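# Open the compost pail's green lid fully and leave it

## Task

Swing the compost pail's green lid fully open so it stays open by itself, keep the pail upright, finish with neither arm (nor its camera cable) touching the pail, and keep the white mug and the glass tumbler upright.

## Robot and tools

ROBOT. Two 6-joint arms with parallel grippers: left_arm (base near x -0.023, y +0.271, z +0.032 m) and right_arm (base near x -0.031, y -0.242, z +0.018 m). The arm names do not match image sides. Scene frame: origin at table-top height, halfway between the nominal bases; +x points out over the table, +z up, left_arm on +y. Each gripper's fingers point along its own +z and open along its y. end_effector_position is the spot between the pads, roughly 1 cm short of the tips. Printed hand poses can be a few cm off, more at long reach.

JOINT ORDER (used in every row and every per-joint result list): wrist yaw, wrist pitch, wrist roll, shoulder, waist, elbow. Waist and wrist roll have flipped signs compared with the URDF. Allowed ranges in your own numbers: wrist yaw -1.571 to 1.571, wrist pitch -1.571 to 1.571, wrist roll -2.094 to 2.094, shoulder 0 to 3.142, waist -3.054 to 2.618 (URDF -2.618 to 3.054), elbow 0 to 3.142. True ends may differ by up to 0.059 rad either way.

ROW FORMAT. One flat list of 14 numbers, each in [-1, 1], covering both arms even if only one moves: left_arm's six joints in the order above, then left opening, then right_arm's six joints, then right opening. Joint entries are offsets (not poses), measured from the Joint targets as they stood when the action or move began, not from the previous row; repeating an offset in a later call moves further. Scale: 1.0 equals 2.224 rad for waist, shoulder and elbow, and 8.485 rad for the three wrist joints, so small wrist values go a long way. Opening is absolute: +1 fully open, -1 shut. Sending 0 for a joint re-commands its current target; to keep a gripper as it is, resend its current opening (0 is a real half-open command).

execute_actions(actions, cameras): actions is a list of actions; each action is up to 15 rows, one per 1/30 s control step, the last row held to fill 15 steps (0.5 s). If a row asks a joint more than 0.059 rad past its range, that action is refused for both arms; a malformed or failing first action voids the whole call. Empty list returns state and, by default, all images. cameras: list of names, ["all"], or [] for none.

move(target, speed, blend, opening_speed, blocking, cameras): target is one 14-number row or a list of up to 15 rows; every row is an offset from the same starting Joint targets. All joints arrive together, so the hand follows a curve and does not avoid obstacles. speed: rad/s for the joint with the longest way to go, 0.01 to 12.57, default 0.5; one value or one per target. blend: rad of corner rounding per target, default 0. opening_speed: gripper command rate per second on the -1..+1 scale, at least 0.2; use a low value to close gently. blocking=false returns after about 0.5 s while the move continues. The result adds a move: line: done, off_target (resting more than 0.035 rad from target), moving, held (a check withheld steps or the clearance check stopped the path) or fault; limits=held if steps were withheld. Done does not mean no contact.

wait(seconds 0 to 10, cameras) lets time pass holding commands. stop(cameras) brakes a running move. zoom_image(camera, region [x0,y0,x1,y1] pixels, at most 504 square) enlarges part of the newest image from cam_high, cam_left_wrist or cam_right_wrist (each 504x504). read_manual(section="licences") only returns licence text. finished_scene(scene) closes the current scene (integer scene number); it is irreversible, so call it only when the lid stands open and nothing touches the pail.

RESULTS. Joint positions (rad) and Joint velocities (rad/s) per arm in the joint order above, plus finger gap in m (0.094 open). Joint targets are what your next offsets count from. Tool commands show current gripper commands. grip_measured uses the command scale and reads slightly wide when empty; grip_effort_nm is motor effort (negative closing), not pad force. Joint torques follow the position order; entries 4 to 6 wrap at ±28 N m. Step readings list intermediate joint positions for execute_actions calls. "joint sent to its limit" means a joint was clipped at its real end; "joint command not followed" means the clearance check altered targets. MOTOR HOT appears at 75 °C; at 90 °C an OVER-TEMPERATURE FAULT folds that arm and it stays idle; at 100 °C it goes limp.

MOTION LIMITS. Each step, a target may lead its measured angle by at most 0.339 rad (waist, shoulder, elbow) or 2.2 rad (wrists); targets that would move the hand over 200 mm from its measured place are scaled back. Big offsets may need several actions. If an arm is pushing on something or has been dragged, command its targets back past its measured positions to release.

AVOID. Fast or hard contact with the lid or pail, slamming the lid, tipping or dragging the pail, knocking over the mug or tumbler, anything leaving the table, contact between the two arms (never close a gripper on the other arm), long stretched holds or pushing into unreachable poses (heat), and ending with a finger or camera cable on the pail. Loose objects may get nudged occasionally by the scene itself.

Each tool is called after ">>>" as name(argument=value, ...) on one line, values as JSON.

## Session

>>> execute_actions(actions=[])

>>> zoom_image(camera="cam_high", region=[90, 120, 410, 440])

Scene clock: 0.00 s.
left_arm: end_effector_position=(+0.3818, +0.2463, +0.1569) grip_measured=+1.000 grip_effort_nm=n/a end_effector_quat_wxyz=(+0.620, +0.003, +0.783, +0.060) | right_arm: end_effector_position=(+0.3570, -0.2309, +0.1082) grip_measured=+1.000 grip_effort_nm=n/a end_effector_quat_wxyz=(+0.569, -0.013, +0.820, +0.060)
Joint names: [wrist yaw, wrist pitch, wrist roll, shoulder, waist, elbow]
Joint positions: left_arm=[-0.264 0.925 -0.037 1.549 0.17 0.388 0.094] | right_arm=[-0.157 0.836 -0.031 1.533 0.066 0.339 0.094]
Joint velocities: within noise
Joint torques (N m): no reading
Heat: left arm: 25 °C; right arm: 25 °C.
Joint targets: left_arm=[-0.265 0.916 -0.036 1.544 0.170 0.392] | right_arm=[-0.159 0.833 -0.031 1.526 0.066 0.346]
Tool commands: left_gripper/opening=+1.0 right_gripper/opening=+1.0

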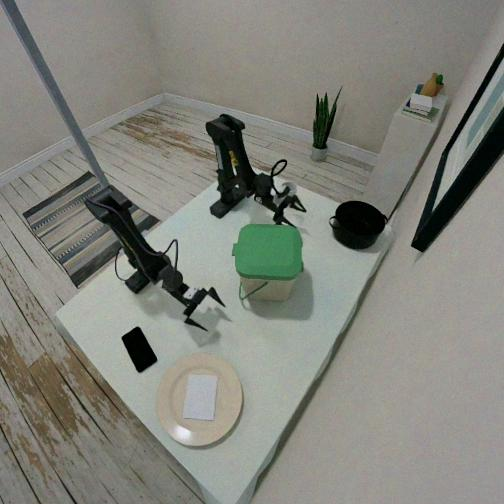

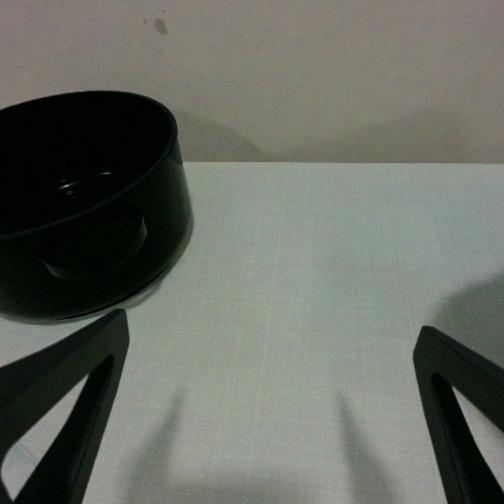

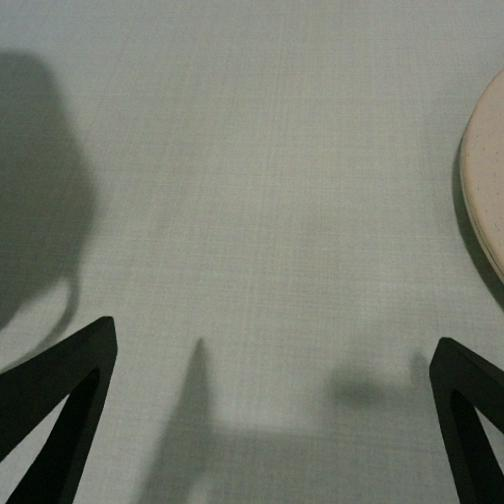

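Scaled by 1.575 from the camera's 504x504 image, which has a finer 720x720 frame.

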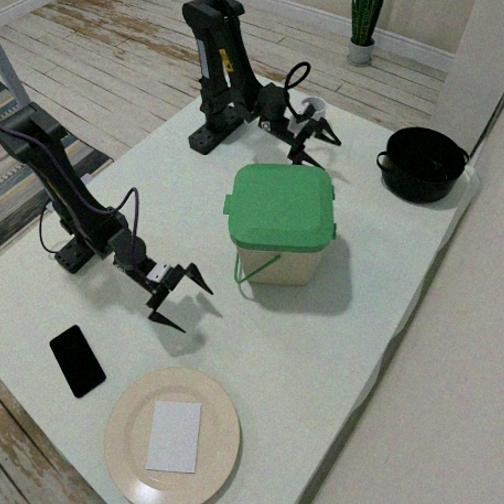

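>>> move(target=[[0,0,0,0,0,0,1,0.0187,-0.0605,0.0037,-0.5288,0,-0.1421,-1],[0,0,0,0,0,0,1,0.0187,-0.0605,0.0037,-0.5288,-0.241,-0.1421,-1]], speed=0.9, blend=[0.2,0], opening_speed=2, cameras=["cam_high","cam_right_wrist"])

Scene clock: 7.60 s.
left_arm: end_effector_position=(+0.3818, +0.2463, +0.1569) grip_measured=+1.000 grip_effort_nm=0.002 end_effector_quat_wxyz=(+0.620, +0.003, +0.783, +0.060) | right_arm: end_effector_position=(+0.2099, -0.1123, +0.2077) grip_measured=-0.994 grip_effort_nm=-0.354 end_effector_quat_wxyz=(+0.682, -0.170, +0.689, +0.176)
Joint names: [wrist yaw, wrist pitch, wrist roll, shoulder, waist, elbow]
Joint positions: left_arm=[-0.264 0.925 -0.037 1.549 0.17 0.388 0.094] | right_arm=[-0.01 0.317 -0.01 0.364 -0.464 0.041 0]
Joint torques (N m): left_arm=[-0.06 1.88 0.01 -6.28 0.05 6.26] | right_arm=[0.05 1.75 0.13 0.05 -0.46 6.15]
Heat: left arm: 26 °C; right arm: 26 °C.
Joint targets: left_arm=[-0.265 0.916 -0.036 1.544 0.170 0.392] | right_arm=[-0.001 0.320 0.001 0.349 -0.470 0.029]
move: done
Images, in order (width x height): cam_high 504x504, cam_right_wrist 504x504.

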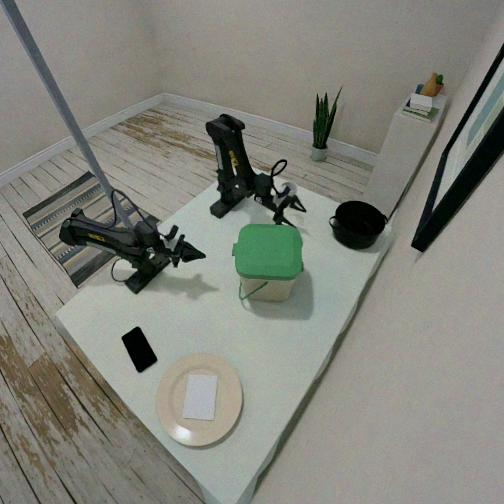

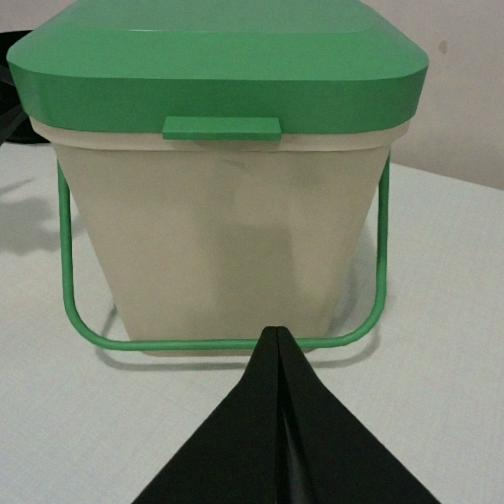

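>>> move(target=[0,0,0,0,0,0,1,-0.0045,0.068,0,0.2621,-0.0229,0.0027,-1], speed=0.6, cameras=["cam_high","cam_right_wrist"])

Scene clock: 41.87 s.
left_arm: end_effector_position=(+0.3818, +0.2463, +0.1569) grip_measured=+1.000 grip_effort_nm=0.007 end_effector_quat_wxyz=(+0.620, +0.003, +0.783, +0.060) | right_arm: end_effector_position=(+0.2344, -0.0783, +0.1923) grip_measured=-0.994 grip_effort_nm=-0.354 end_effector_quat_wxyz=(+0.674, -0.194, +0.685, +0.198)
Joint names: [wrist yaw, wrist pitch, wrist roll, shoulder, waist, elbow]
Joint positions: left_arm=[-0.264 0.925 -0.037 1.549 0.17 0.388 0.094] | right_arm=[-0.027 0.874 -0.01 0.928 -0.515 0.041 0]
Joint torques (N m): left_arm=[-0.06 1.88 -0.01 -6.27 0.02 6.26] | right_arm=[-0.17 1.9 0.15 -0.73 -0.5 5.7]
Heat: left arm: 27 °C; right arm: 30 °C.
Joint targets: left_arm=[-0.265 0.916 -0.036 1.544 0.170 0.392] | right_arm=[-0.039 0.897 0.001 0.932 -0.521 0.035]
move: done
Images, in order (width x height): cam_high 504x504, cam_right_wrist 504x504.

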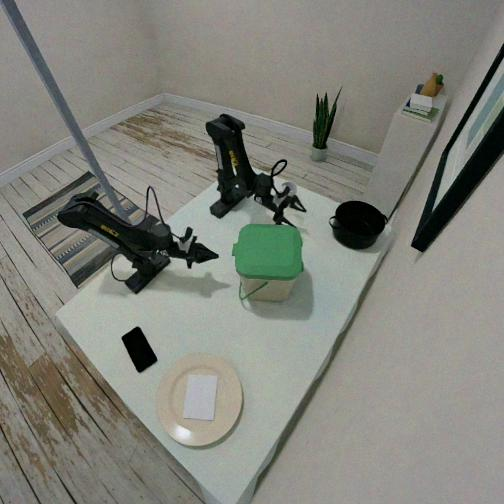

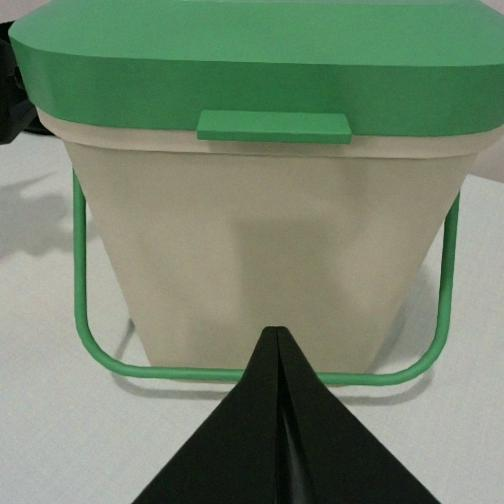

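>>> move(target=[0,0,0,0,0,0,1,0.0009,0.0354,0,0.2026,-0.0036,0.0679,-1], speed=0.35, cameras=["cam_right_wrist"])

Scene clock: 61.13 s.
left_arm: end_effector_position=(+0.3818, +0.2463, +0.1569) grip_measured=+1.000 grip_effort_nm=0.002 end_effector_quat_wxyz=(+0.620, +0.003, +0.783, +0.060) | right_arm: end_effector_position=(+0.2737, -0.0518, +0.1790) grip_measured=-0.994 grip_effort_nm=-0.349 end_effector_quat_wxyz=(+0.666, -0.198, +0.691, +0.199)
Joint names: [wrist yaw, wrist pitch, wrist roll, shoulder, waist, elbow]
Joint positions: left_arm=[-0.264 0.925 -0.037 1.549 0.17 0.388 0.094] | right_arm=[-0.027 1.177 -0.01 1.372 -0.523 0.162 0]
Joint torques (N m): left_arm=[-0.06 1.87 0 -6.3 0.05 6.23] | right_arm=[-0.09 1.94 0.14 -2.92 -0.5 7.17]
Heat: left arm: 28 °C; right arm: 31 °C.
Joint targets: left_arm=[-0.265 0.916 -0.036 1.544 0.170 0.392] | right_arm=[-0.031 1.197 0.001 1.383 -0.529 0.186]
move: done
Images, in order (width x height): cam_right_wrist 504x504.

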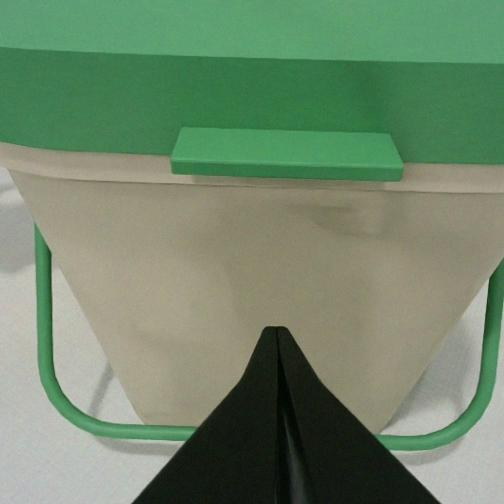

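>>> move(target=[[0,0,0,0,0,0,1,0,-0.0576,0,-0.1395,-0.0005,0.0803,-1],[0,0,0,0,0,0,1,0.0007,-0.0832,0,-0.1421,-0.0027,0.1754,-1]], speed=0.3, blend=0.04, cameras=["cam_high","cam_right_wrist"])

Scene clock: 80.70 s.
left_arm: end_effector_position=(+0.3818, +0.2463, +0.1569) grip_measured=+1.000 grip_effort_nm=0.002 end_effector_quat_wxyz=(+0.620, +0.003, +0.783, +0.060) | right_arm: end_effector_position=(+0.2966, -0.0353, +0.2765) grip_measured=-0.994 grip_effort_nm=-0.359 end_effector_quat_wxyz=(+0.653, -0.203, +0.703, +0.197)
Joint names: [wrist yaw, wrist pitch, wrist roll, shoulder, waist, elbow]
Joint positions: left_arm=[-0.264 0.925 -0.037 1.549 0.17 0.388 0.094] | right_arm=[-0.027 0.481 -0.01 1.095 -0.528 0.544 0]
Joint torques (N m): left_arm=[-0.06 1.89 0 -6.31 0.03 6.26] | right_arm=[-0.03 1.82 0.14 -6.06 -0.57 9.91]
Heat: left arm: 29 °C; right arm: 34 °C.
Joint targets: left_arm=[-0.265 0.916 -0.036 1.544 0.170 0.392] | right_arm=[-0.025 0.492 0.001 1.067 -0.535 0.576]
move: done
Images, in order (width x height): cam_high 504x504, cam_right_wrist 504x504.

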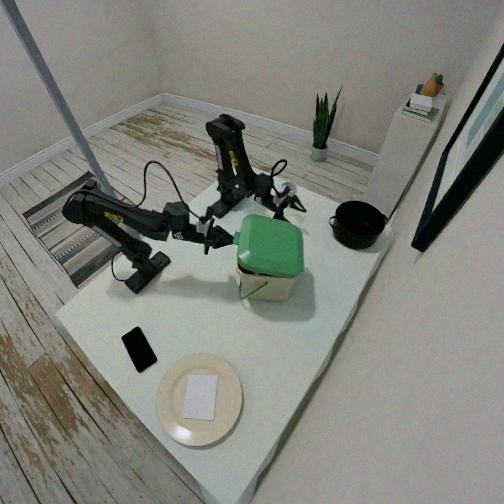

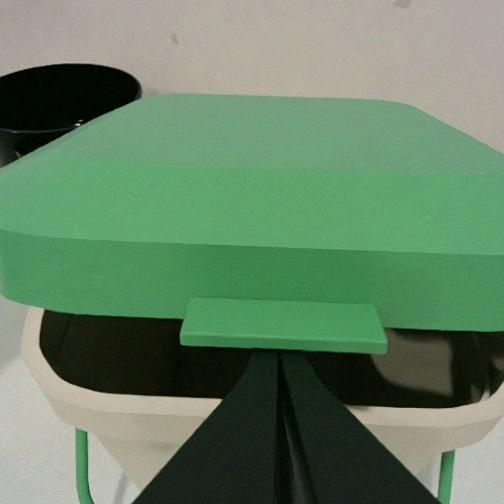

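>>> move(target=[[0,0,0,0,0,0,1,0.0007,-0.0133,0,0.054,-0.0027,0.1048,-1],[0,0,0,0,0,0,1,0.0015,-0.0196,0,0.1349,-0.0056,0.2095,-1]], speed=0.3, blend=0.04, cameras=["cam_high","cam_right_wrist"])

Scene clock: 87.77 s.
left_arm: end_effector_position=(+0.3818, +0.2463, +0.1569) grip_measured=+1.000 grip_effort_nm=-0.002 end_effector_quat_wxyz=(+0.620, +0.003, +0.783, +0.060) | right_arm: end_effector_position=(+0.3581, +0.0085, +0.3609) grip_measured=-0.994 grip_effort_nm=-0.354 end_effector_quat_wxyz=(+0.667, -0.203, +0.687, +0.205)
Joint names: [wrist yaw, wrist pitch, wrist roll, shoulder, waist, elbow]
Joint positions: left_arm=[-0.264 0.925 -0.037 1.549 0.17 0.388 0.094] | right_arm=[-0.023 0.319 -0.01 1.354 -0.541 1.008 0]
Joint torques (N m): left_arm=[-0.06 1.88 -0.01 -6.27 0.02 6.28] | right_arm=[0.05 1.8 0.14 -5.05 -0.5 10.32]
Heat: left arm: 29 °C; right arm: 34 °C.
Joint targets: left_arm=[-0.265 0.916 -0.036 1.544 0.170 0.392] | right_arm=[-0.012 0.325 0.001 1.367 -0.548 1.043]
move: done
Images, in order (width x height): cam_high 504x504, cam_right_wrist 504x504.

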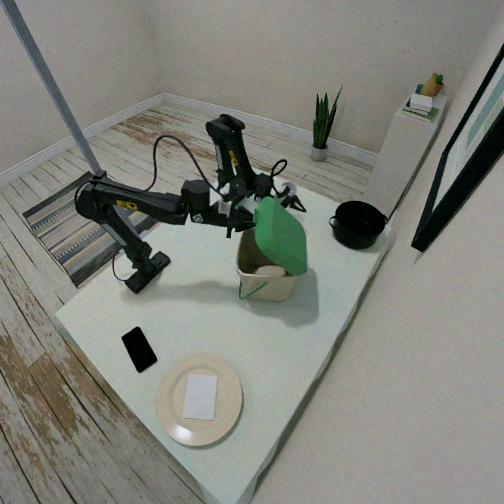

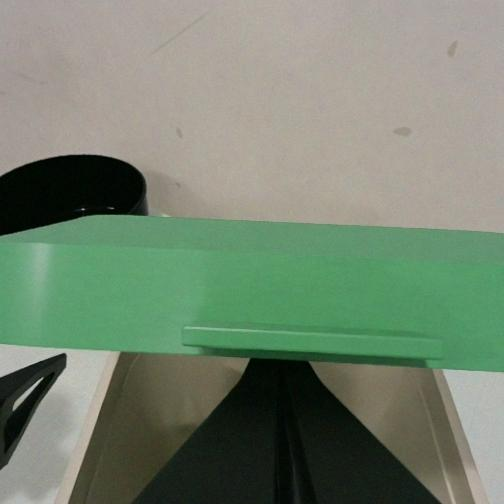

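>>> move(target=[[0,0,0,0,0,0,1,0.0006,-0.0016,0,0.0904,-0.0025,0.0967,-1],[0,0,0,0,0,0,1,0.001,0.0007,0,0.2028,-0.0042,0.2001,-1]], speed=0.25, blend=0.04, cameras=["cam_high","cam_right_wrist"])

Scene clock: 94.87 s.
left_arm: end_effector_position=(+0.3818, +0.2463, +0.1569) grip_measured=+1.000 grip_effort_nm=0.002 end_effector_quat_wxyz=(+0.620, +0.003, +0.783, +0.060) | right_arm: end_effector_position=(+0.4543, +0.0735, +0.3581) grip_measured=-0.994 grip_effort_nm=-0.359 end_effector_quat_wxyz=(+0.664, -0.204, +0.690, +0.204)
Joint names: [wrist yaw, wrist pitch, wrist roll, shoulder, waist, elbow]
Joint positions: left_arm=[-0.264 0.925 -0.037 1.549 0.17 0.388 0.094] | right_arm=[-0.015 0.309 -0.01 1.797 -0.551 1.452 0]
Joint torques (N m): left_arm=[-0.07 1.87 0 -6.27 0.02 6.24] | right_arm=[0.06 1.94 0.14 -8.98 -0.5 10.41]
Heat: left arm: 29 °C; right arm: 34 °C.
Joint targets: left_arm=[-0.265 0.916 -0.036 1.544 0.170 0.392] | right_arm=[-0.004 0.331 0.001 1.818 -0.557 1.488]
move: off_target (right_arm); right_arm: the elbow is farthest, 0.036 rad from its target
Images, in order (width x height): cam_high 504x504, cam_right_wrist 504x504.

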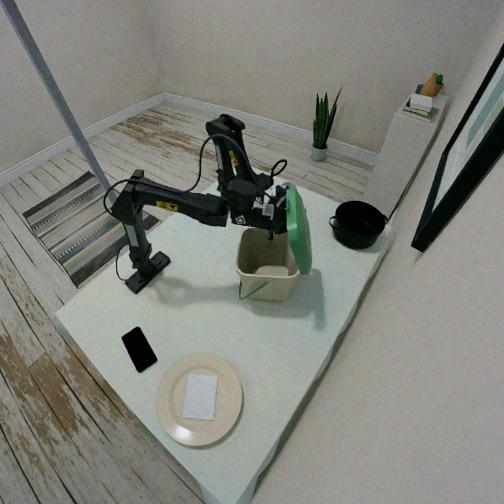

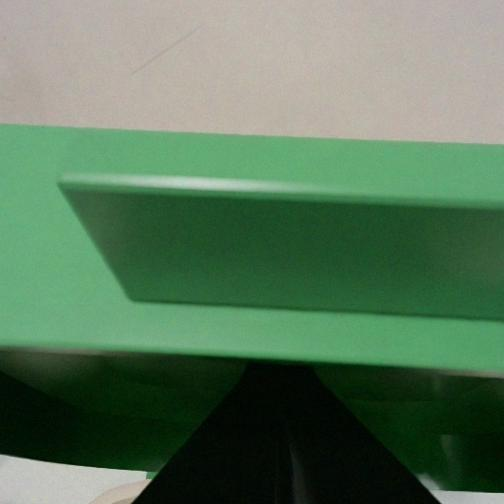

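>>> move(target=[0,0,0,0,0,0,1,0,-0.0061,0,0.1084,-0.0013,0.1313,-1], speed=0.15, cameras=["cam_high","cam_right_wrist"])

>>> zoom_image(camera="cam_high", region=[200, 150, 340, 325])

Scene clock: 101.63 s.
left_arm: end_effector_position=(+0.3818, +0.2463, +0.1569) grip_measured=+1.000 grip_effort_nm=-0.002 end_effector_quat_wxyz=(+0.620, +0.003, +0.783, +0.060) | right_arm: end_effector_position=(+0.5032, +0.1074, +0.3579) grip_measured=-0.994 grip_effort_nm=-0.349 end_effector_quat_wxyz=(+0.672, -0.203, +0.682, +0.207)
Joint names: [wrist yaw, wrist pitch, wrist roll, shoulder, waist, elbow]
Joint positions: left_arm=[-0.264 0.925 -0.037 1.549 0.17 0.388 0.094] | right_arm=[-0.014 0.276 -0.01 2.032 -0.554 1.744 0]
Joint torques (N m): left_arm=[-0.06 1.88 -0.01 -6.27 -0.02 6.24] | right_arm=[0.06 1.77 0.14 -10.71 -0.5 10.35]
Heat: left arm: 30 °C; right arm: 34 °C.
Joint targets: left_arm=[-0.265 0.916 -0.036 1.544 0.170 0.392] | right_arm=[-0.004 0.279 0.001 2.059 -0.560 1.780]
move: off_target (right_arm); right_arm: the elbow is farthest, 0.036 rad from its target
Images, in order (width x height): cam_high 504x504, cam_right_wrist 504x504.

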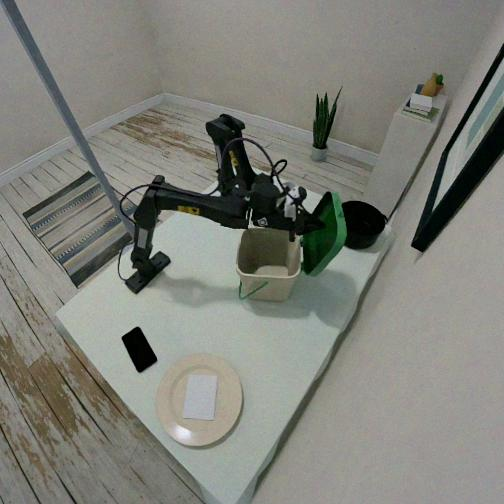

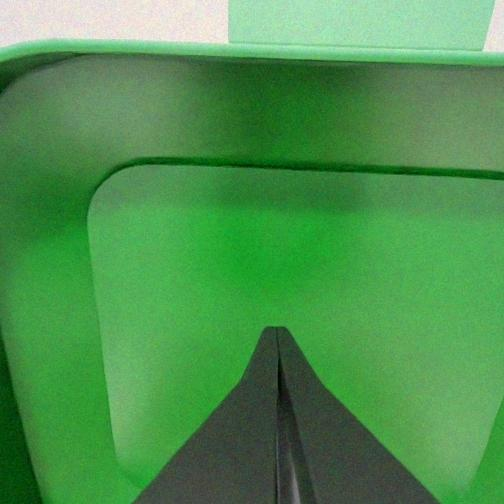

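Scaled by 2.880 from the camera's 504x504 image, which has a finer 720x720 frame.

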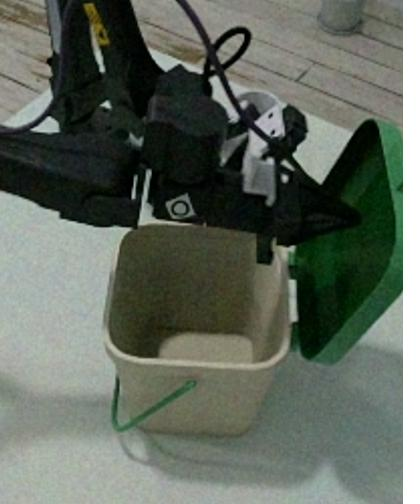

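>>> move(target=[[0,0,0,0,0,0,1,0,0.025,0,-0.446,0,-0.5414,-1],[0,0,0,0,0,0,1,0,0.0319,0,-0.5661,0,-0.6879,-1]], speed=0.9, blend=0.05, cameras=["cam_high","cam_right_wrist"])

>>> zoom_image(camera="cam_high", region=[200, 150, 340, 325])

Scene clock: 111.67 s.
left_arm: end_effector_position=(+0.3818, +0.2463, +0.1569) grip_measured=+1.000 grip_effort_nm=0.002 end_effector_quat_wxyz=(+0.620, +0.003, +0.783, +0.060) | right_arm: end_effector_position=(+0.2424, -0.0613, +0.2412) grip_measured=-0.994 grip_effort_nm=-0.354 end_effector_quat_wxyz=(+0.664, -0.205, +0.689, +0.205)
Joint names: [wrist yaw, wrist pitch, wrist roll, shoulder, waist, elbow]
Joint positions: left_arm=[-0.264 0.925 -0.037 1.549 0.17 0.388 0.094] | right_arm=[-0.014 0.528 -0.01 0.819 -0.554 0.257 0]
Joint torques (N m): left_arm=[-0.08 1.87 0 -6.24 0.05 6.2] | right_arm=[0.06 1.96 0.14 -2.86 -0.49 6.24]
Heat: left arm: 30 °C; right arm: 35 °C.
Joint targets: left_arm=[-0.265 0.916 -0.036 1.544 0.170 0.392] | right_arm=[-0.004 0.550 0.001 0.800 -0.560 0.250]
move: done
Images, in order (width x height): cam_high 504x504, cam_right_wrist 504x504.

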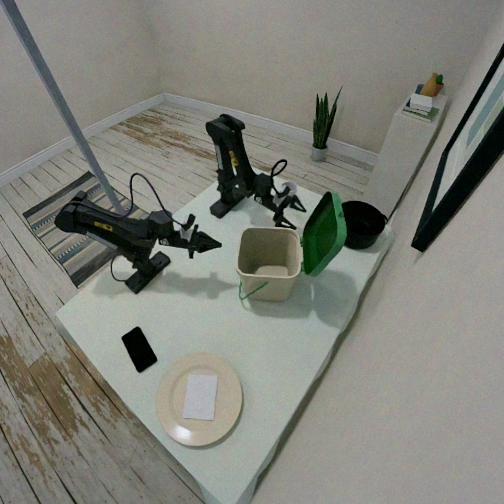

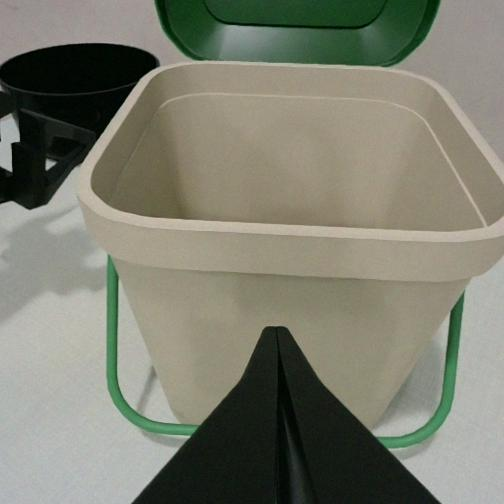

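Scaled by 2.880 from the camera's 504x504 image, which has a finer 720x720 frame.

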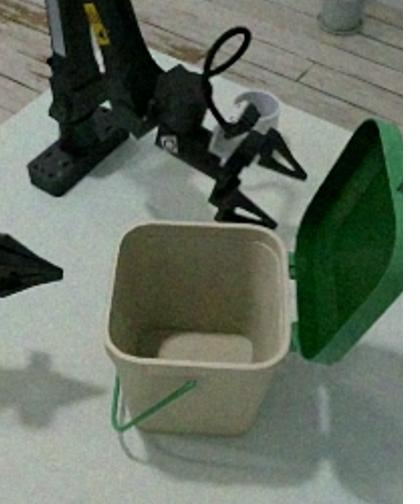

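Same lid position as while pushed (at its stop).

>>> finished_scene(scene=2)

The scene is finished: the task was done.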